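# Vacuum-pen transfer of processors into blue tray pockets

## Task

Use the squeeze-bulb vacuum pens to pick up every processor sitting in the black trays and set each one, lid facing up, into its own pocket of the blue trays (no pocket gets two). A processor that is dropped hard or struck hard does not count and costs points.

## Robot and tools

ROBOT. Two arms, left_arm and right_arm, each ending in a two-finger gripper. The fingers point along the gripper's +z axis and close along its x axis. Reported end_effector_position is the point midway between the pads; fingertips extend 9.8 mm past it. The housing (117 mm along the closing direction, 68 mm wide) starts 39 mm behind that point, and a block on a post sticks out about 13 cm toward the gripper's -y side and turns with it. The processors are not grasped directly: the fingers hold a squeeze-bulb vacuum pen, and the pen lifts a chip.

FRAMES. Scene frame: origin at table-top height midway between the nominal bases, +z up, +x out over the table, left_arm on the +y side (arm names do not match image sides). Calibrated bases: left_arm at (-0.030, +0.455, 0), right_arm at (+0.009, -0.450, 0). Each arm's hand positions, quaternions (wxyz), targets and offsets are in that arm's own base frame; fixed cameras and the table use the scene frame. Readings can be off by a few cm, more at long reach.

THE 18-NUMBER ROW. Every motion command is one row of 18 numbers, each in [-1, 1], always including both arms: left_arm dx, dy, dz, rx, ry, rz, then left_gripper position, force_limit, speed; then the same nine for right_arm / right_gripper. The six pose numbers are an offset (not a pose) from that arm's current Hand target, along its base axes; 1.0 equals 0.6 m for dx/dy/dz and 180 degrees for rx/ry/rz, which form one rotation vector turning about the Hand target's position. A translation longer than 1.0 gets scaled down along its direction. Zeros in the six pose slots mean no new request for that arm. Gripper numbers are absolute settings: position +1 = open 81 mm, about -0.95 = pads touching, -1 = close until stopped; force_limit -1 about 28 N per pad up to +1 about 75 N; speed -1 = 12 mm/s up to +1 = 115 mm/s (full stroke roughly 0.85 s). A 0 in a gripper slot is a real command, so resend the previous values to leave it unchanged. New force_limit or speed only applies after the fingers stop if position changes by at least 0.01.

TOOLS.
execute_actions(actions, cameras): actions is a list of actions; each action is up to 15 rows, one per 1/30 s step, the last row held to step 15. All rows in an action are offsets from the Hand target at that action's start, and each new action starts from the updated target, so repeating an offset moves further. Images come only with an empty list or when cameras names them.
move(target, speed, blend, blocking, cameras): straight-line path for each gripper toward one row, or a list of up to 15 rows, each counted from the same starting Hand targets (not chained). speed is m/s, 0.002 to 1, default 0.25 (turns up to twice that in rad/s), one value or one per target. blend in m rounds corners in a list; 0 stops at each. blocking=false returns after about 0.5 s while motion continues. Paths do not avoid obstacles or the other arm; faster moves overshoot and hit harder. Result adds a 'move:' line: done, off_target, moving, held or fault, plus limits (paced = pose clipped, held = steps withheld).
wait(seconds): 0 to 3600, sends nothing new; a running move continues.
stop(): brakes the running move; fingers keep moving.
zoom_image(camera, region): region [x0, y0, x1, y1] in pixels, at most 504 by 504, on the newest image of cam_head_left, cam_head_right, cam_high, cam_low, cam_left_wrist or cam_right_wrist (all 896x504).
finished_scene(scene): ends the current scene (pass its number); irreversible.

RESULTS. Per arm: end_effector_position (m), end_effector_quat_wxyz, Hand target (the last commanded pose after clipping; next offsets count from it), Tool commands, joint velocities ('within noise' when still), Flange force along the gripper axes (noisy, includes held weight; 'no reading' near singular poses), and for action calls some stepwise positions. is_grasped = 1 means the fingers were stopped by an object before the requested position; check it after closing with -1. width_mm is the pad gap. The controller limits commanded orientation to 32 degrees from the measured one per step, so a gripper may settle short; send the remaining distance as an offset.

CAUTIONS. Approach slowly; stiff arms fault if targeted even slightly past firm contact. Reaching a joint torque limit (142 N m for waist, shoulder, elbow; 35.6 N m for the three wrist joints) or 150 N of outside force freezes the arm for 10 s; release any grip that pins it first. To stop pressing, command back past the gripper. A clearance check blocks arm parts from nearing the other arm, except finger to finger, and is not foolproof; arm-to-arm hits or gripping the other arm's fingers can fail the task. Sustained loads, stretched arms or unreachable targets heat motors; a MOTOR HOT line warns, and overheating locks the arm for 30 to 60 s or more. Never let a chip or pen fall off the table, drop from height, or be released while moving; lower each processor gently into its pocket lid up. Loose objects may occasionally get nudged by outside pushes.

Each tool is called by a JSON object that holds its "fn" and its "kwargs", one argument or row to a line.

## Session

{"fn": "execute_actions", "kwargs": {
  "actions": []
}}

Scene clock: 0.00 s.
left_arm: end_effector_position=(+0.7217, +0.2347, +0.2694) width_mm=80.9 is_grasped=0 end_effector_quat_wxyz=(+0.113, +0.298, +0.945, +0.075) | right_arm: end_effector_position=(+0.7736, +0.2539, +0.1311) width_mm=81.1 is_grasped=0 end_effector_quat_wxyz=(+0.140, +0.667, +0.729, -0.060)
Joint positions: left_arm=[0.51 0.624 0.677 0.063 -1.359 0.445] | right_arm=[0.578 1.13 1.15 0.302 -1.636 -0.476]
Joint velocities: within noise
Flange force (N): no reading
Hand target: left_arm +0.7217, +0.2347, +0.2694; +0.113, +0.298, +0.945, +0.075 | right_arm +0.7736, +0.2539, +0.1311; +0.140, +0.667, +0.729, -0.060
Tool commands: left_gripper/position=+0.996 left_gripper/force_limit=+1.0 left_gripper/speed=+1.0 right_gripper/position=+1.0 right_gripper/force_limit=+1.0 right_gripper/speed=+1.0

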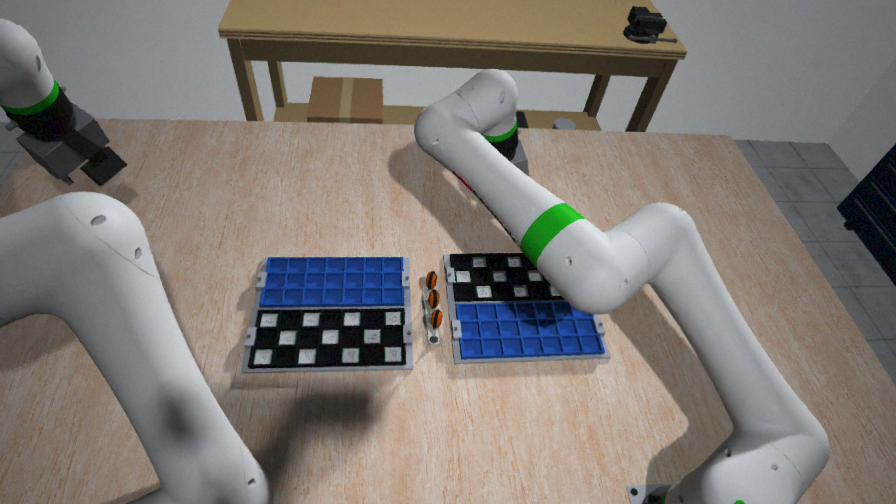

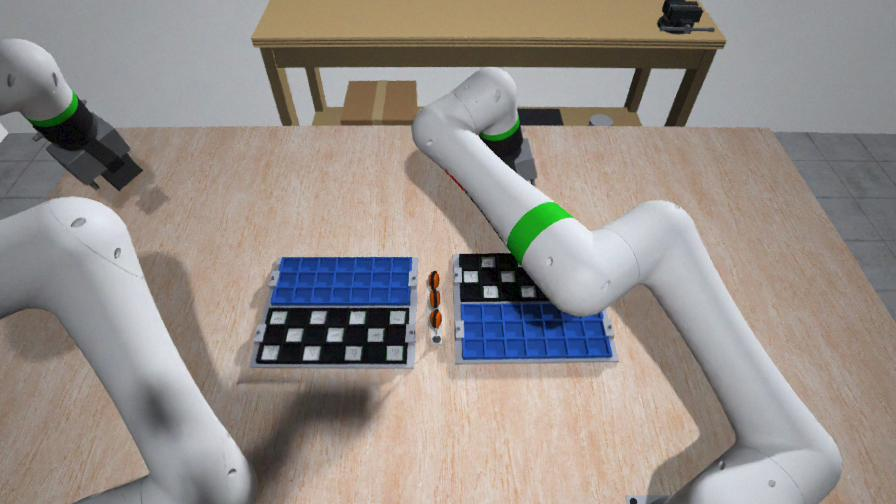

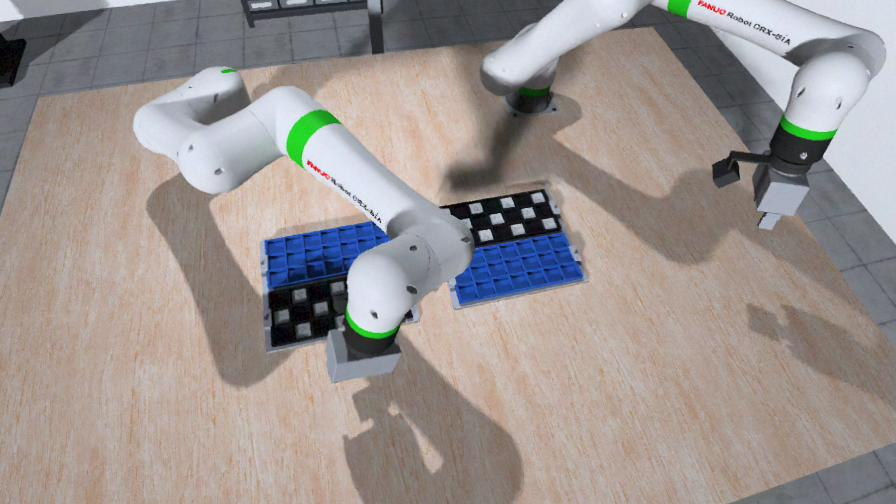

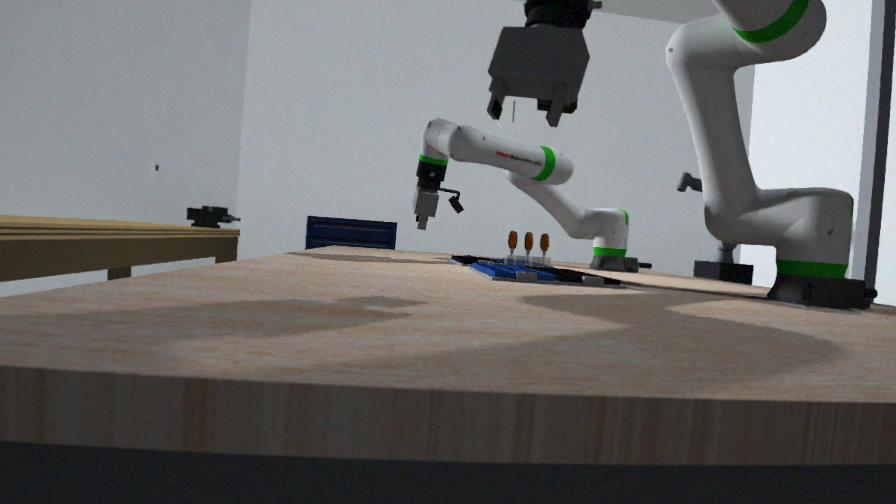

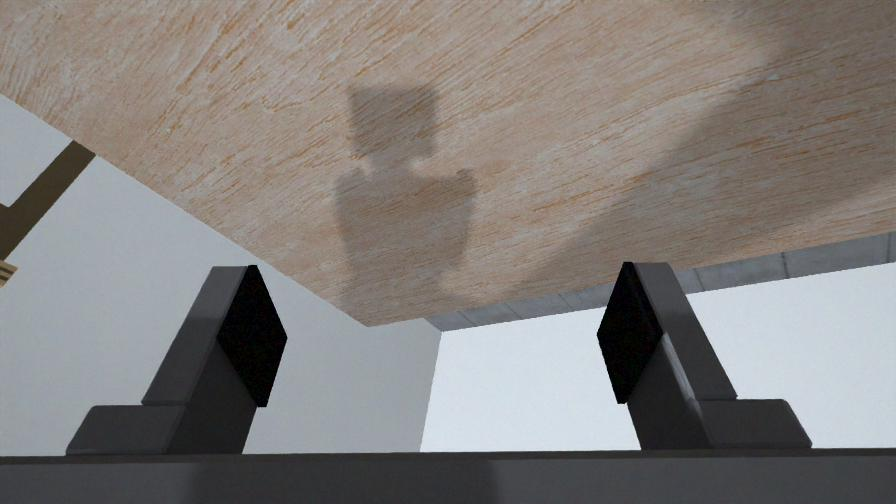

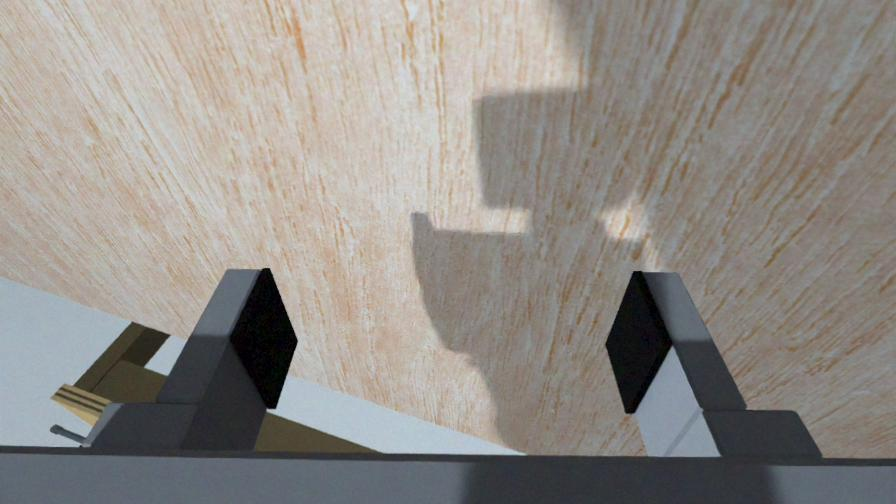

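{"fn": "zoom_image", "kwargs": {
  "camera": "cam_head_right",
  "region": [240, 240, 440, 380]
}}

{"fn": "zoom_image", "kwargs": {
  "camera": "cam_head_left",
  "region": [400, 240, 480, 360]
}}

{"fn": "zoom_image", "kwargs": {
  "camera": "cam_low",
  "region": [430, 200, 650, 300]
}}

Scaled by 2.520 from the camera's image (finer frame: 1280x720).

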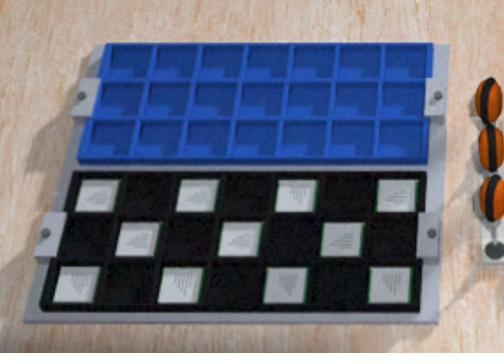

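Scaled by 4.200 from the camera's image (finer frame: 1280x720).

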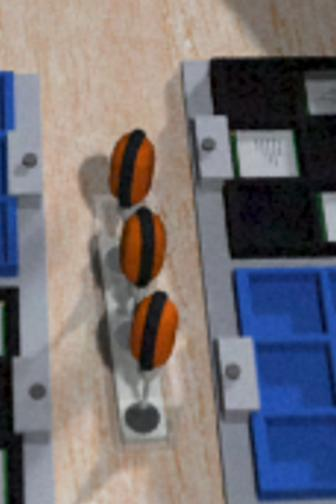

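Scaled by 2.291 from the camera's image (finer frame: 1280x720).

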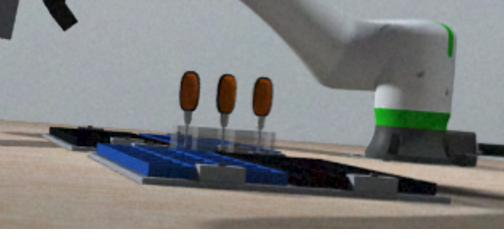

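{"fn": "move", "kwargs": {
  "target": [-0.653,-0.808,0.218,0.0179,0.0883,-0.3033,1,1,1,-0.79,-0.09,0.448,0.0905,0.0362,-0.028,1,1,1],
  "speed": 0.3,
  "cameras": ["all"]
}}

Scene clock: 41.13 s.
left_arm: end_effector_position=(+0.3299, -0.2501, +0.4002) width_mm=81.0 is_grasped=0 end_effector_quat_wxyz=(+0.000, +0.707, +0.708, +0.000) | right_arm: end_effector_position=(+0.2996, +0.1999, +0.3998) width_mm=81.1 is_grasped=0 end_effector_quat_wxyz=(-0.001, +0.707, +0.707, +0.000)
Joint positions: left_arm=[-0.329 -0.064 0.161 0 -1.796 0.331] | right_arm=[0.957 -0.201 0.041 -0.001 -1.812 -0.957]
Flange force (N): left_arm=[0.1 -7.0 1.7] | right_arm=[-2.1 -0.8 1.3]
Hand target: left_arm +0.3299, -0.2501, +0.4002; +0.000, +0.707, +0.708, +0.000 | right_arm +0.2996, +0.1999, +0.3999; -0.001, +0.707, +0.707, +0.000
Off the commanded pose: left_arm 0.000 m, 0 deg | right_arm 0.000 m, 0 deg.
move: done
cam_left_wrist: T_world_to_cam=[[-0.00782, 0.99994, 0.00814, 0.24318], [0.72992, 0.00014, 0.68354, -0.49303], [0.68349, 0.01129, -0.72987, 0.16812]] pos_world=[0.24687, -0.24499, 0.45773]
cam_right_wrist: T_world_to_cam=[[0.01381, 0.99974, -0.01837, -0.1933], [0.74585, 0.00193, 0.66611, -0.47227], [0.66597, -0.0229, -0.74562, 0.20376]] pos_world=[0.21922, 0.19883, 0.46296]

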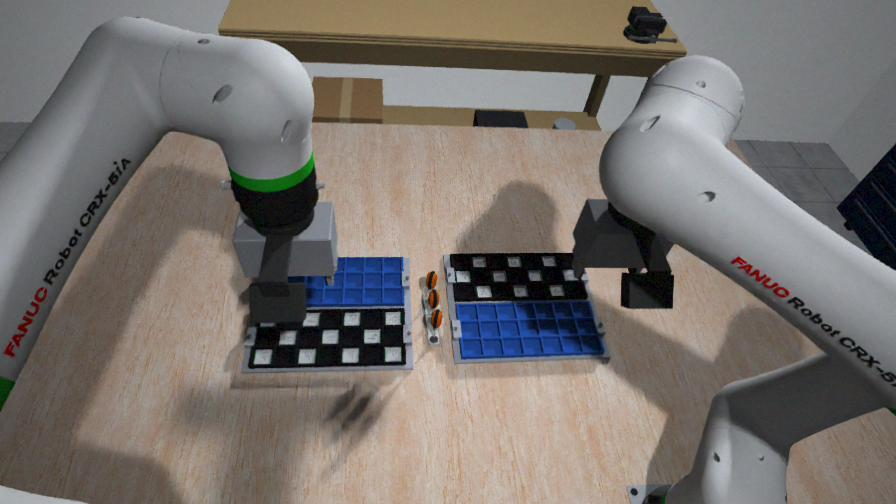

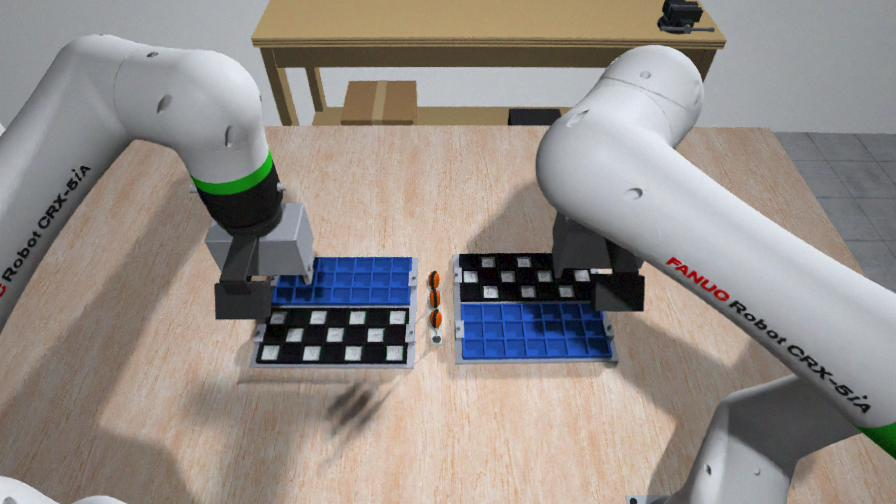

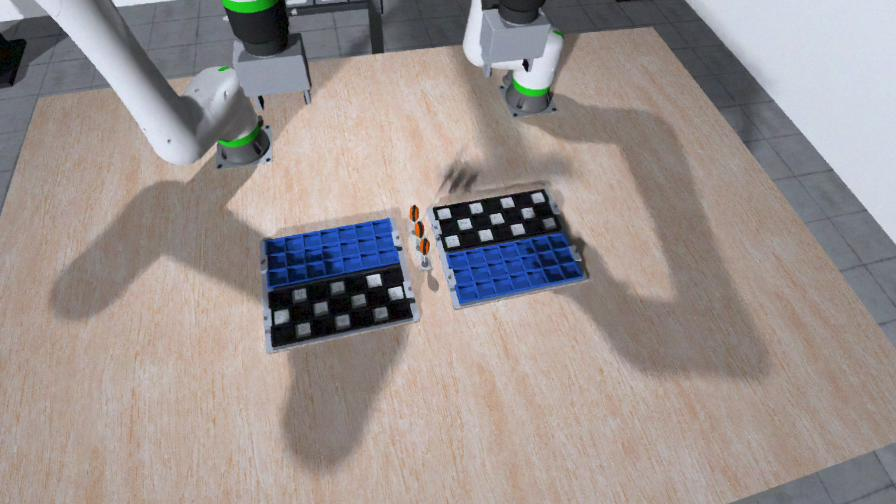

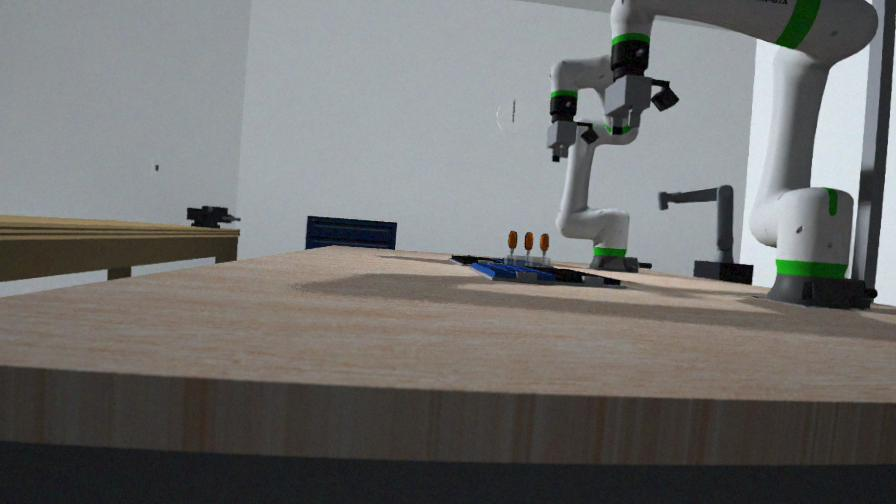

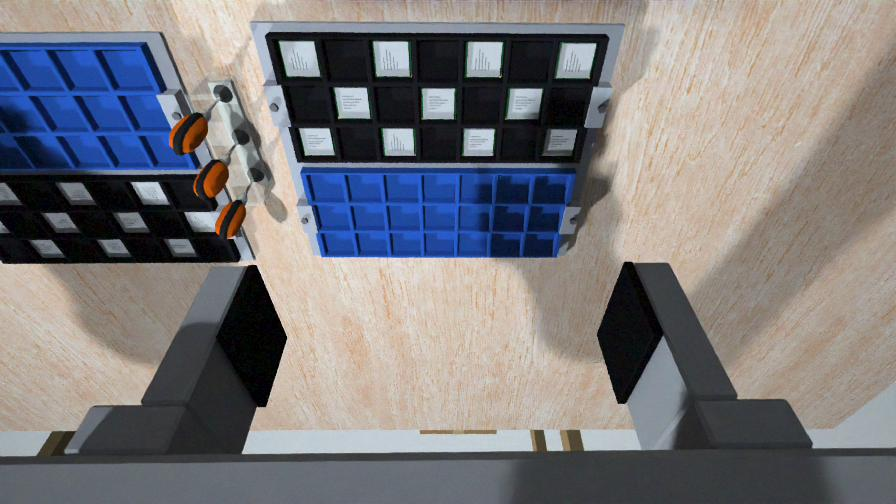

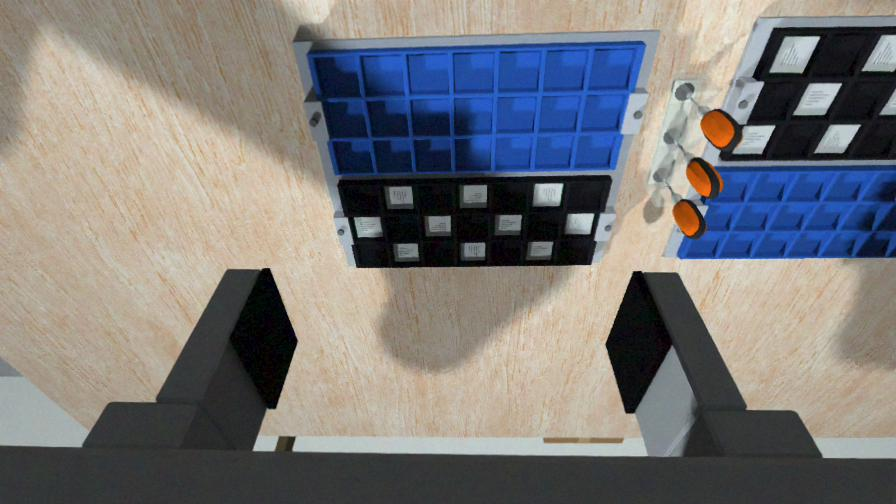

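{"fn": "zoom_image", "kwargs": {
  "camera": "cam_left_wrist",
  "region": [240, 10, 640, 270]
}}

{"fn": "zoom_image", "kwargs": {
  "camera": "cam_right_wrist",
  "region": [280, 20, 680, 280]
}}

{"fn": "zoom_image", "kwargs": {
  "camera": "cam_left_wrist",
  "region": [140, 60, 300, 260]
}}

{"fn": "zoom_image", "kwargs": {
  "camera": "cam_right_wrist",
  "region": [620, 60, 780, 260]
}}

Scaled by 1.260 from the camera's image (finer frame: 1280x720).

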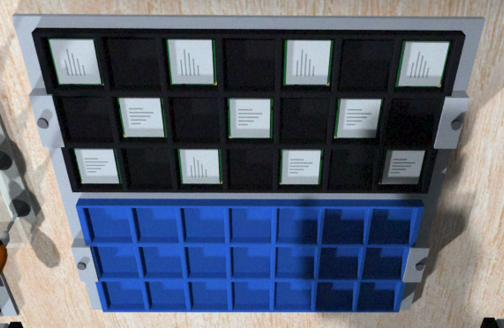

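Scaled by 1.260 from the camera's image (finer frame: 1280x720).

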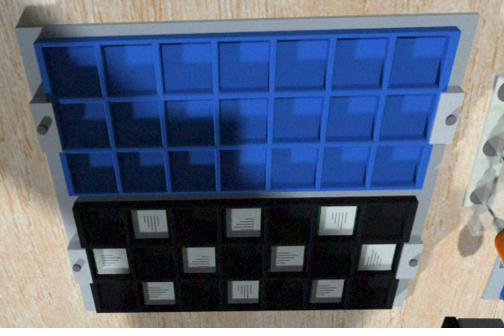

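Scaled by 2.520 from the camera's image (finer frame: 1280x720).

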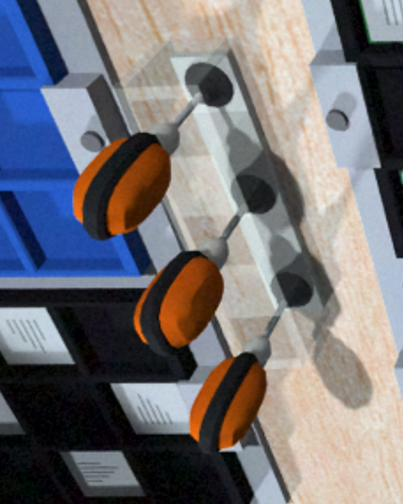

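Scaled by 2.520 from the camera's image (finer frame: 1280x720).

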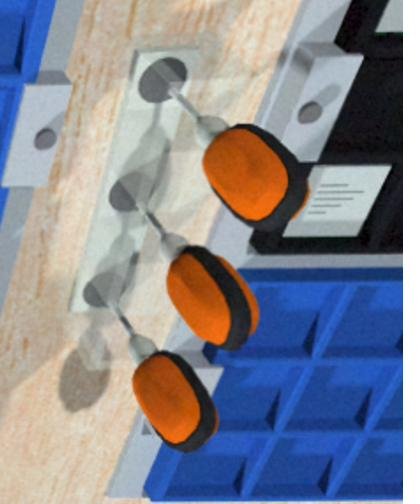

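{"fn": "move", "kwargs": {
  "target": [0.190,-0.370,-0.25,0,0,0.0153,1,1,1,0,0,0,0,0,0,1,1,1],
  "speed": 0.3,
  "cameras": ["cam_left_wrist","cam_head_right","cam_head_left","cam_low"]
}}

Scene clock: 82.53 s.
left_arm: end_effector_position=(+0.4439, -0.4721, +0.2502) width_mm=81.0 is_grasped=0 end_effector_quat_wxyz=(+0.000, +0.689, +0.724, +0.000) | right_arm: end_effector_position=(+0.2996, +0.1999, +0.3999) width_mm=81.1 is_grasped=0 end_effector_quat_wxyz=(-0.001, +0.707, +0.707, +0.000)
Joint positions: left_arm=[-0.614 0.523 0.523 0 -1.571 0.664] | right_arm=[0.957 -0.201 0.041 -0.001 -1.812 -0.957]
Flange force (N): left_arm=[9.3 -10.3 0.8] | right_arm=[-1.1 -1.5 1.7]
Hand target: left_arm +0.4439, -0.4721, +0.2502; +0.000, +0.689, +0.724, +0.000 | right_arm +0.2996, +0.1999, +0.3999; -0.001, +0.707, +0.707, +0.000
Off the commanded pose: left_arm 0.000 m, 0 deg | right_arm 0.000 m, 0 deg.
move: done
cam_left_wrist: T_world_to_cam=[[-0.05576, 0.99841, 0.0081, 0.48786], [0.72908, 0.03518, 0.68353, -0.45674], [0.68216, 0.04402, -0.72988, -0.0007]] pos_world=[0.36068, -0.47099, 0.30773]
Images, in order (width x height): cam_head_left 896x504, cam_head_right 896x504, cam_low 896x504, cam_left_wrist 896x504.

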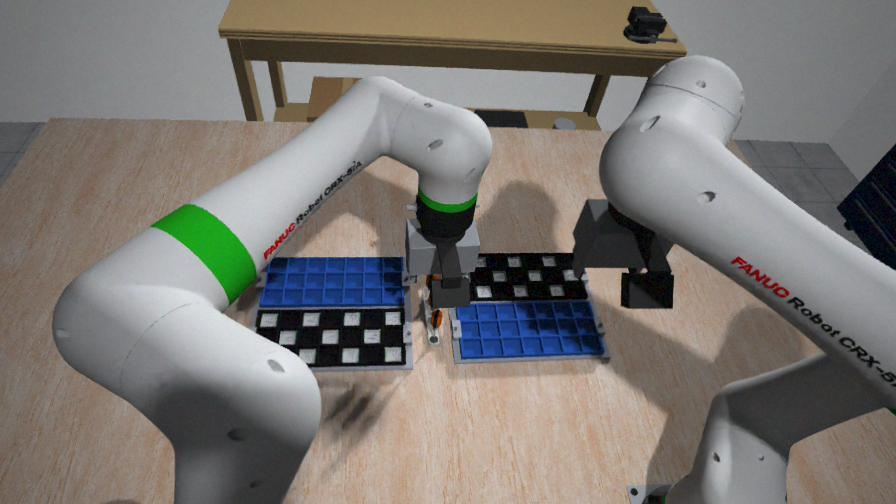

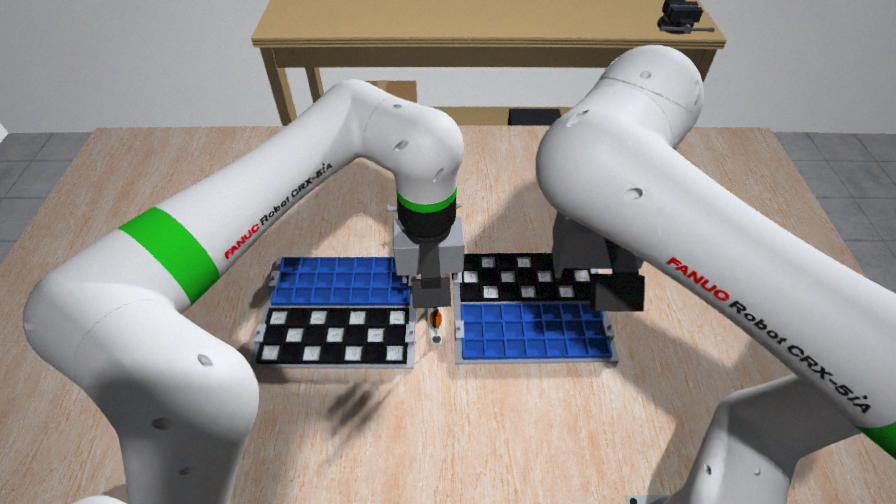

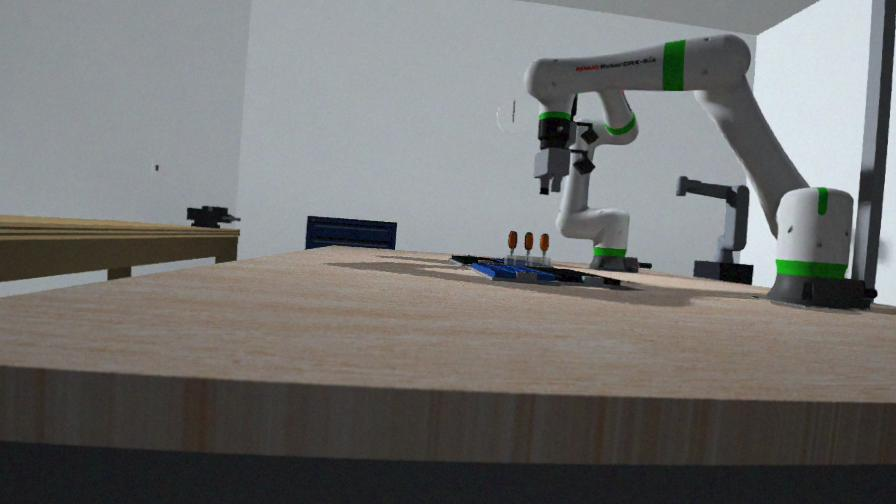

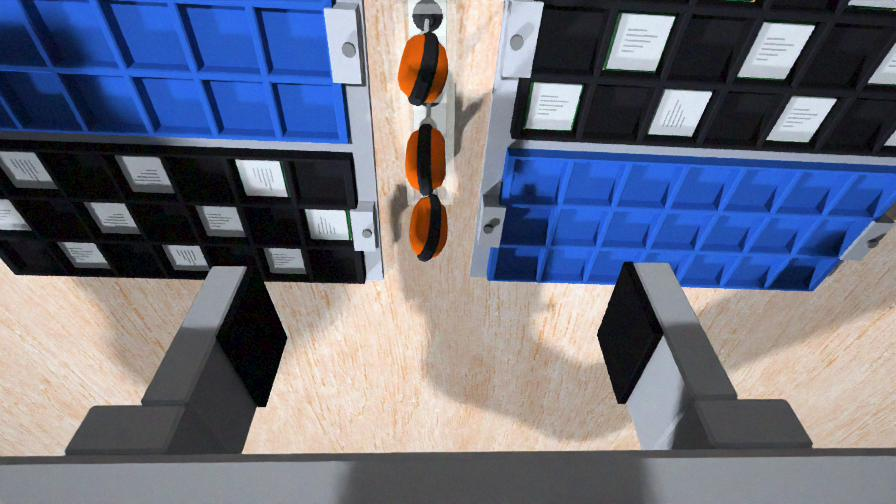

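{"fn": "move", "kwargs": {
  "target": [0.1528,-0.0065,-0.15,0,0,0,1,1,1,0,0,0,0,0,0,1,1,1],
  "speed": 0.2,
  "cameras": ["cam_left_wrist","cam_high","cam_low"]
}}

{"fn": "zoom_image", "kwargs": {
  "camera": "cam_low",
  "region": [470, 160, 610, 300]
}}

{"fn": "zoom_image", "kwargs": {
  "camera": "cam_left_wrist",
  "region": [340, 0, 540, 200]
}}

Scene clock: 108.07 s.
left_arm: end_effector_position=(+0.5355, -0.4760, +0.1602) width_mm=81.0 is_grasped=0 end_effector_quat_wxyz=(+0.000, +0.689, +0.724, +0.000) | right_arm: end_effector_position=(+0.2996, +0.1999, +0.3999) width_mm=81.1 is_grasped=0 end_effector_quat_wxyz=(-0.001, +0.707, +0.707, +0.000)
Joint positions: left_arm=[-0.544 0.74 0.652 0 -1.483 0.594] | right_arm=[0.957 -0.201 0.041 -0.001 -1.812 -0.957]
Flange force (N): left_arm=[10.1 -12.9 -1.5] | right_arm=[-1.2 -1.6 1.3]
Hand target: left_arm +0.5355, -0.4760, +0.1602; +0.000, +0.689, +0.724, +0.000 | right_arm +0.2996, +0.1999, +0.3999; -0.001, +0.707, +0.707, +0.000
Off the commanded pose: left_arm 0.000 m, 0 deg | right_arm 0.000 m, 0 deg.
move: done
cam_left_wrist: T_world_to_cam=[[-0.05576, 0.99841, 0.00809, 0.4977], [0.72903, 0.03518, 0.68358, -0.46193], [0.68221, 0.04402, -0.72983, -0.12881]] pos_world=[0.45238, -0.47499, 0.21773]
Images, in order (width x height): cam_high 896x504, cam_low 896x504, cam_left_wrist 896x504.

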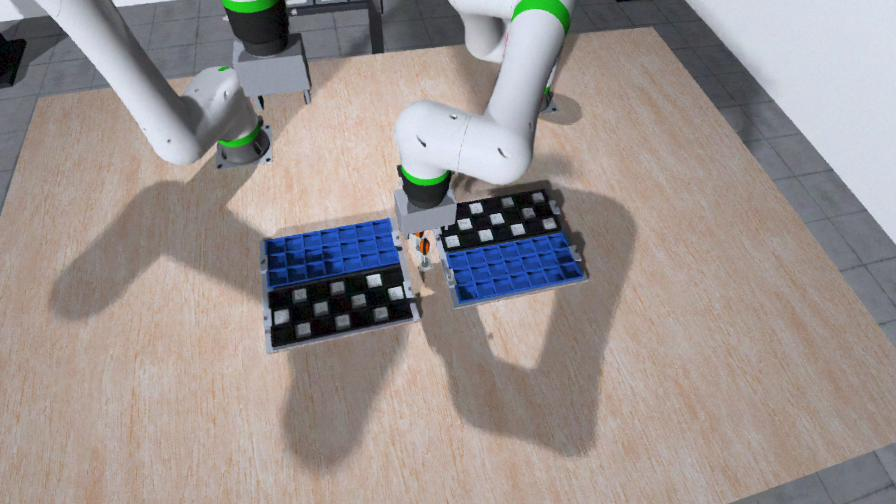

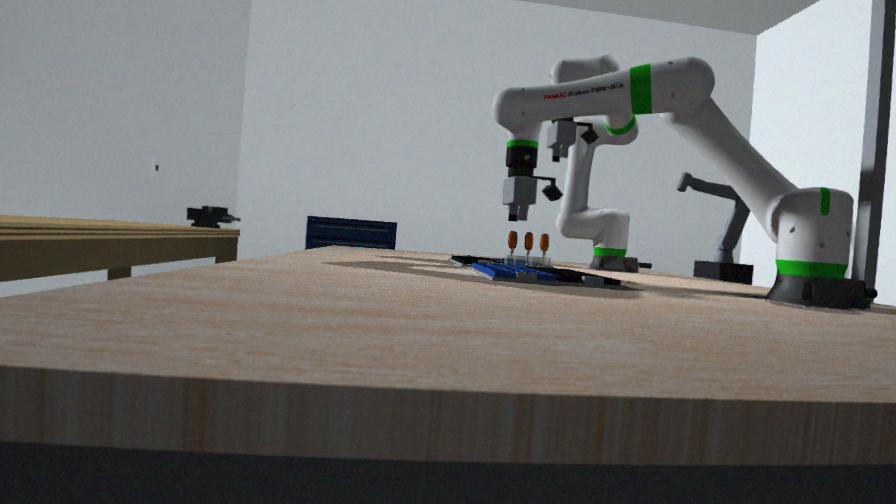

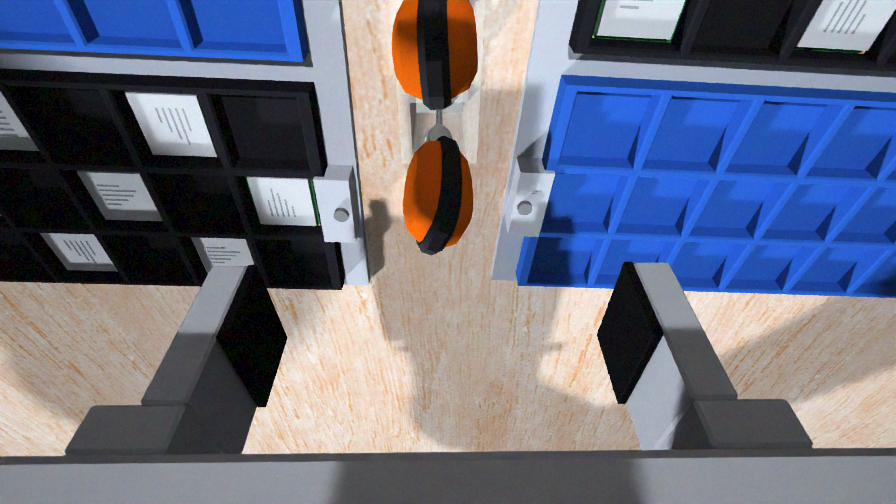

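Scaled by 3.600 from the camera's image (finer frame: 1280x720).

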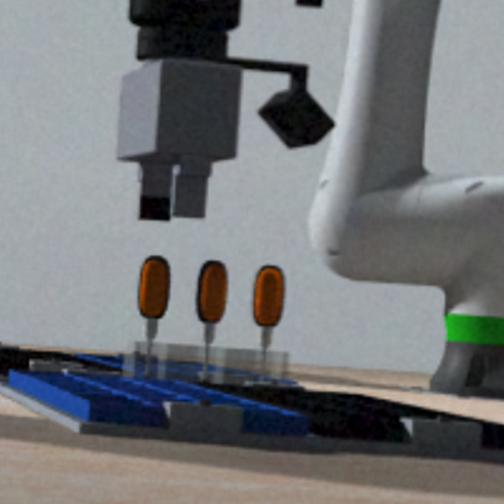

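Scaled by 2.520 from the camera's image (finer frame: 1280x720).

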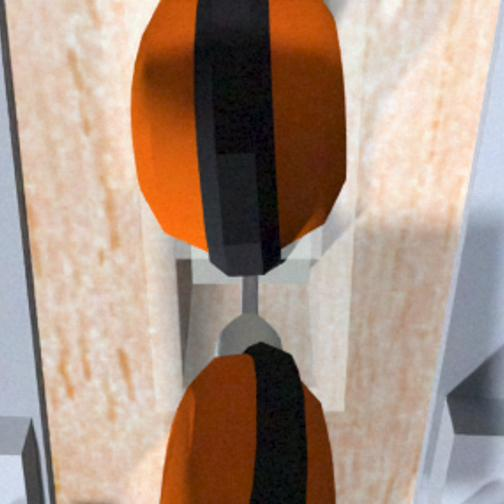

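{"fn": "move", "kwargs": {
  "target": [0.0133,0.0,-0.06,0,0,0,1,1,1,0,0,0,0,0,0,1,1,1],
  "speed": 0.1,
  "cameras": ["cam_left_wrist","cam_high","cam_low"]
}}

{"fn": "zoom_image", "kwargs": {
  "camera": "cam_low",
  "region": [490, 200, 570, 280]
}}

{"fn": "zoom_image", "kwargs": {
  "camera": "cam_high",
  "region": [380, 180, 480, 280]
}}

Scene clock: 126.17 s.
left_arm: end_effector_position=(+0.5435, -0.4760, +0.1242) width_mm=81.0 is_grasped=0 end_effector_quat_wxyz=(+0.000, +0.689, +0.724, +0.000) | right_arm: end_effector_position=(+0.2996, +0.1999, +0.3999) width_mm=81.1 is_grasped=0 end_effector_quat_wxyz=(-0.001, +0.707, +0.707, +0.000)
Joint positions: left_arm=[-0.538 0.771 0.619 0 -1.419 0.588] | right_arm=[0.957 -0.201 0.041 -0.001 -1.812 -0.957]
Flange force (N): left_arm=[9.2 -11.8 -2.2] | right_arm=[-0.9 -0.9 0.9]
Hand target: left_arm +0.5435, -0.4760, +0.1242; +0.000, +0.689, +0.724, +0.000 | right_arm +0.2996, +0.1999, +0.3999; -0.001, +0.707, +0.707, +0.000
Off the commanded pose: left_arm 0.000 m, 0 deg | right_arm 0.000 m, 0 deg.
move: done
cam_left_wrist: T_world_to_cam=[[-0.05576, 0.99841, 0.00823, 0.49831], [0.72903, 0.03508, 0.68358, -0.4432], [0.68221, 0.04412, -0.72983, -0.16049]] pos_world=[0.46038, -0.47489, 0.18173]
Images, in order (width x height): cam_high 896x504, cam_low 896x504, cam_left_wrist 896x504.

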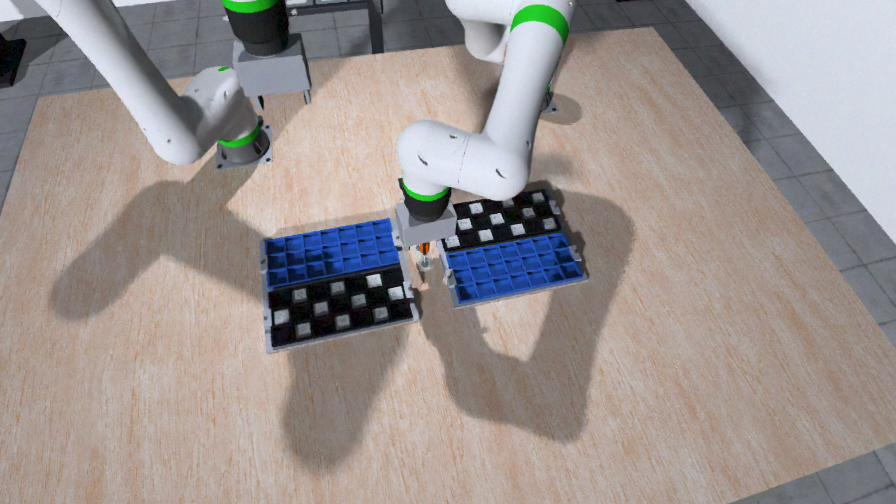

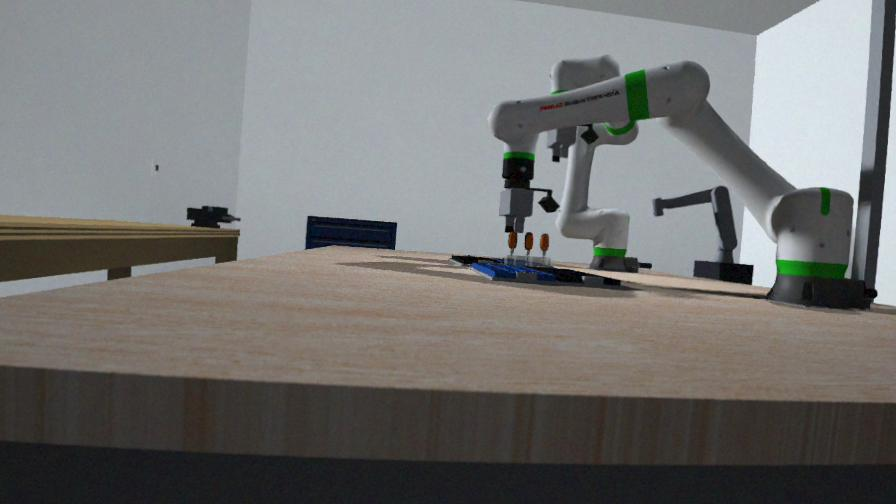

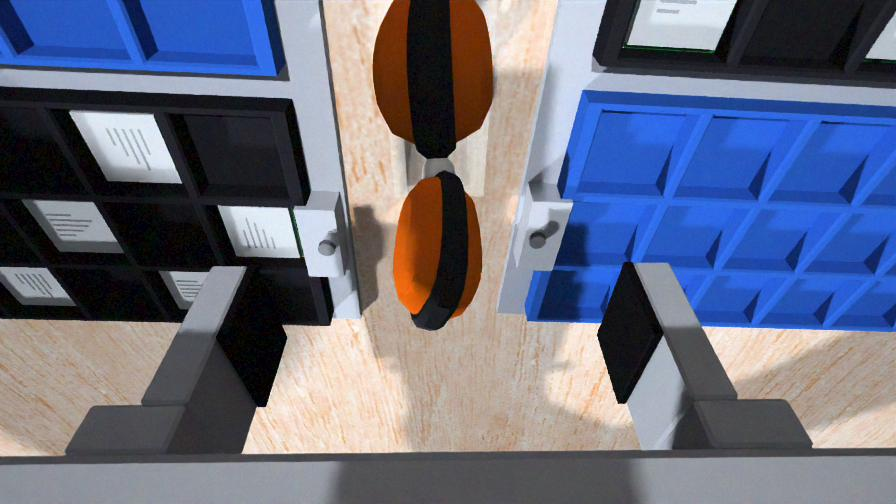

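Scaled by 6.300 from the camera's image (finer frame: 1280x720).

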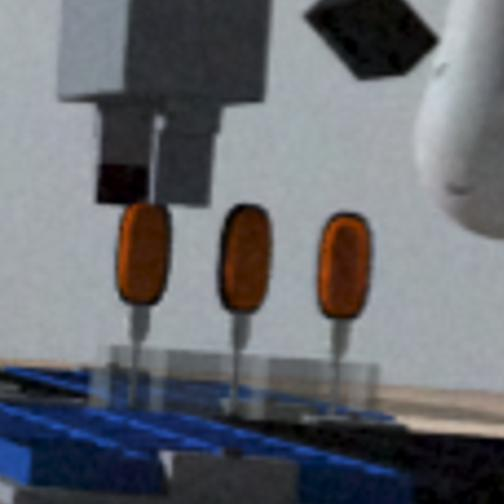

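Scaled by 5.040 from the camera's image (finer frame: 1280x720).

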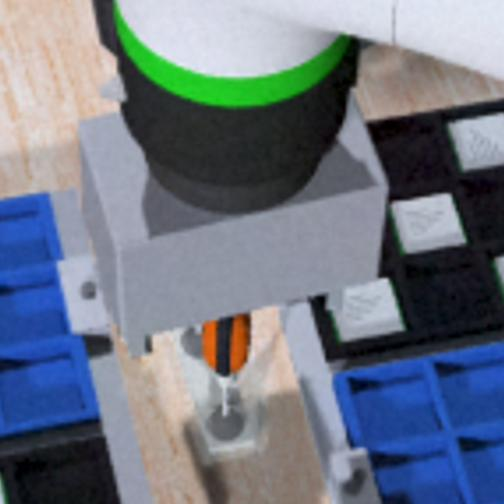

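{"fn": "move", "kwargs": {
  "target": [0.0058,-0.0017,-0.0543,0,0,0,1,1,1,0,0,0,0,0,0,1,1,1],
  "speed": 0.08,
  "cameras": ["cam_left_wrist","cam_low"]
}}

{"fn": "move", "kwargs": {
  "target": [0,0,0,0,0,0,-0.3,-1,-0.5,0,0,0,0,0,0,1,1,1],
  "speed": 0.08,
  "cameras": ["cam_left_wrist","cam_low"]
}}

{"fn": "zoom_image", "kwargs": {
  "camera": "cam_low",
  "region": [490, 200, 570, 280]
}}

Scene clock: 144.53 s.
left_arm: end_effector_position=(+0.5470, -0.4770, +0.0916) width_mm=81.0 is_grasped=0 end_effector_quat_wxyz=(+0.000, +0.689, +0.724, +0.000) | right_arm: end_effector_position=(+0.2996, +0.1999, +0.3999) width_mm=81.1 is_grasped=0 end_effector_quat_wxyz=(-0.001, +0.707, +0.707, +0.000)
Joint positions: left_arm=[-0.537 0.798 0.588 0 -1.361 0.587] | right_arm=[0.957 -0.201 0.041 -0.001 -1.812 -0.957]
Flange force (N): left_arm=[10.2 -13.0 -3.1] | right_arm=[-1.4 -0.8 1.4]
Hand target: left_arm +0.5470, -0.4770, +0.0916; +0.000, +0.689, +0.724, +0.000 | right_arm +0.2996, +0.1999, +0.3999; -0.001, +0.707, +0.707, +0.000
Off the commanded pose: left_arm 0.000 m, 0 deg | right_arm 0.000 m, 0 deg.
move: done
cam_left_wrist: T_world_to_cam=[[-0.05576, 0.99841, 0.0081, 0.49989], [0.72908, 0.03518, 0.68353, -0.4234], [0.68216, 0.04402, -0.72988, -0.18664]] pos_world=[0.46388, -0.47599, 0.14913]
Images, in order (width x height): cam_low 896x504, cam_left_wrist 896x504.

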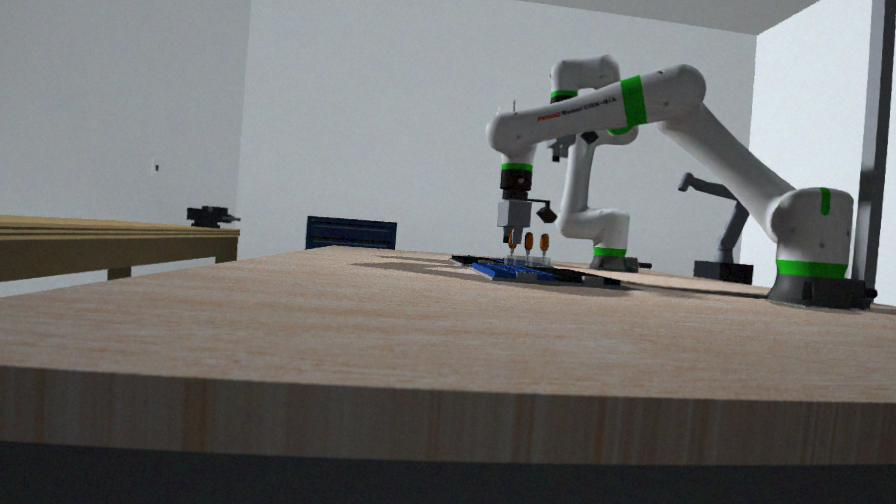

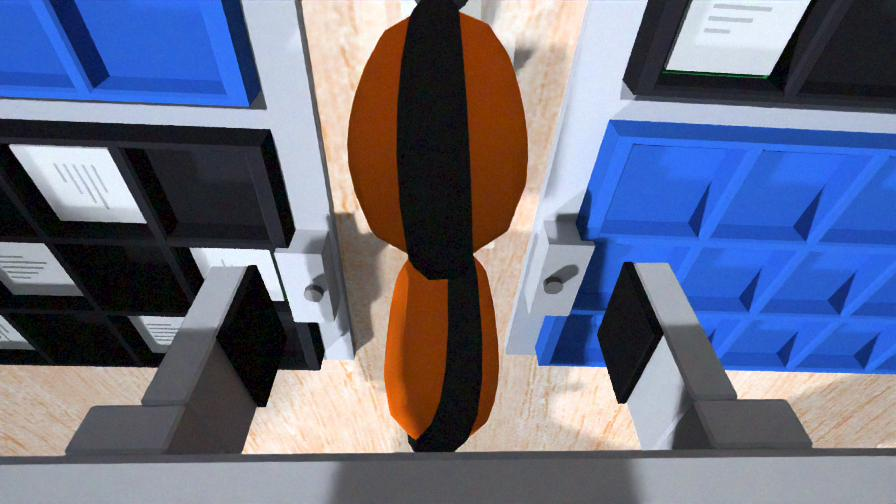

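Scene clock: 146.23 s.
left_arm: end_effector_position=(+0.5470, -0.4770, +0.0916) width_mm=27.0 is_grasped=0 end_effector_quat_wxyz=(+0.000, +0.689, +0.724, +0.000) | right_arm: end_effector_position=(+0.2996, +0.1999, +0.3999) width_mm=81.1 is_grasped=0 end_effector_quat_wxyz=(-0.001, +0.707, +0.707, +0.000)
Joint positions: left_arm=[-0.537 0.798 0.588 0 -1.361 0.587] | right_arm=[0.957 -0.201 0.041 -0.001 -1.812 -0.957]
Flange force (N): left_arm=[9.6 -11.9 -2.5] | right_arm=[-1.4 -1.4 1.4]
Hand target: left_arm +0.5470, -0.4770, +0.0916; +0.000, +0.689, +0.724, +0.000 | right_arm +0.2996, +0.1999, +0.3999; -0.001, +0.707, +0.707, +0.000
Off the commanded pose: left_arm 0.000 m, 0 deg | right_arm 0.000 m, 0 deg.
move: done
cam_left_wrist: T_world_to_cam=[[-0.05583, 0.99841, 0.00817, 0.49991], [0.72907, 0.03518, 0.68353, -0.4234], [0.68215, 0.04412, -0.72988, -0.18659]] pos_world=[0.46388, -0.47599, 0.14913]
Images, in order (width x height): cam_low 896x504, cam_left_wrist 896x504.

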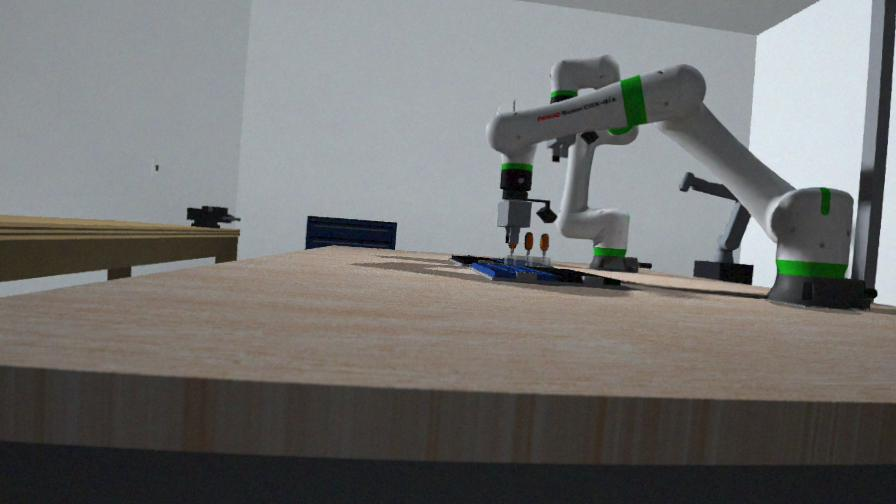

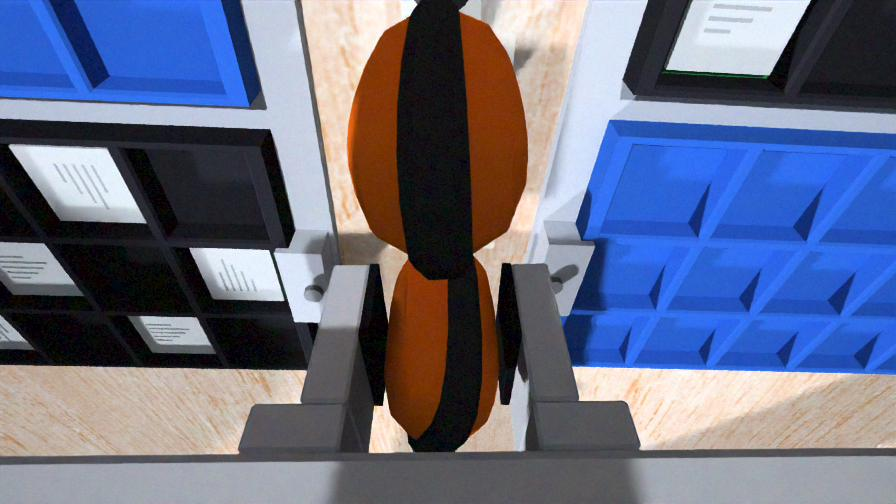

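Scaled by 6.300 from the camera's image (finer frame: 1280x720).

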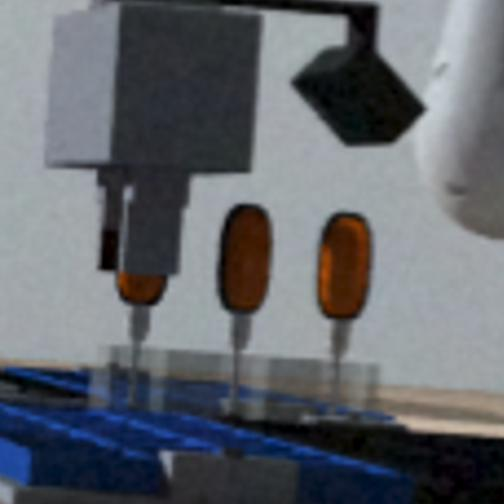

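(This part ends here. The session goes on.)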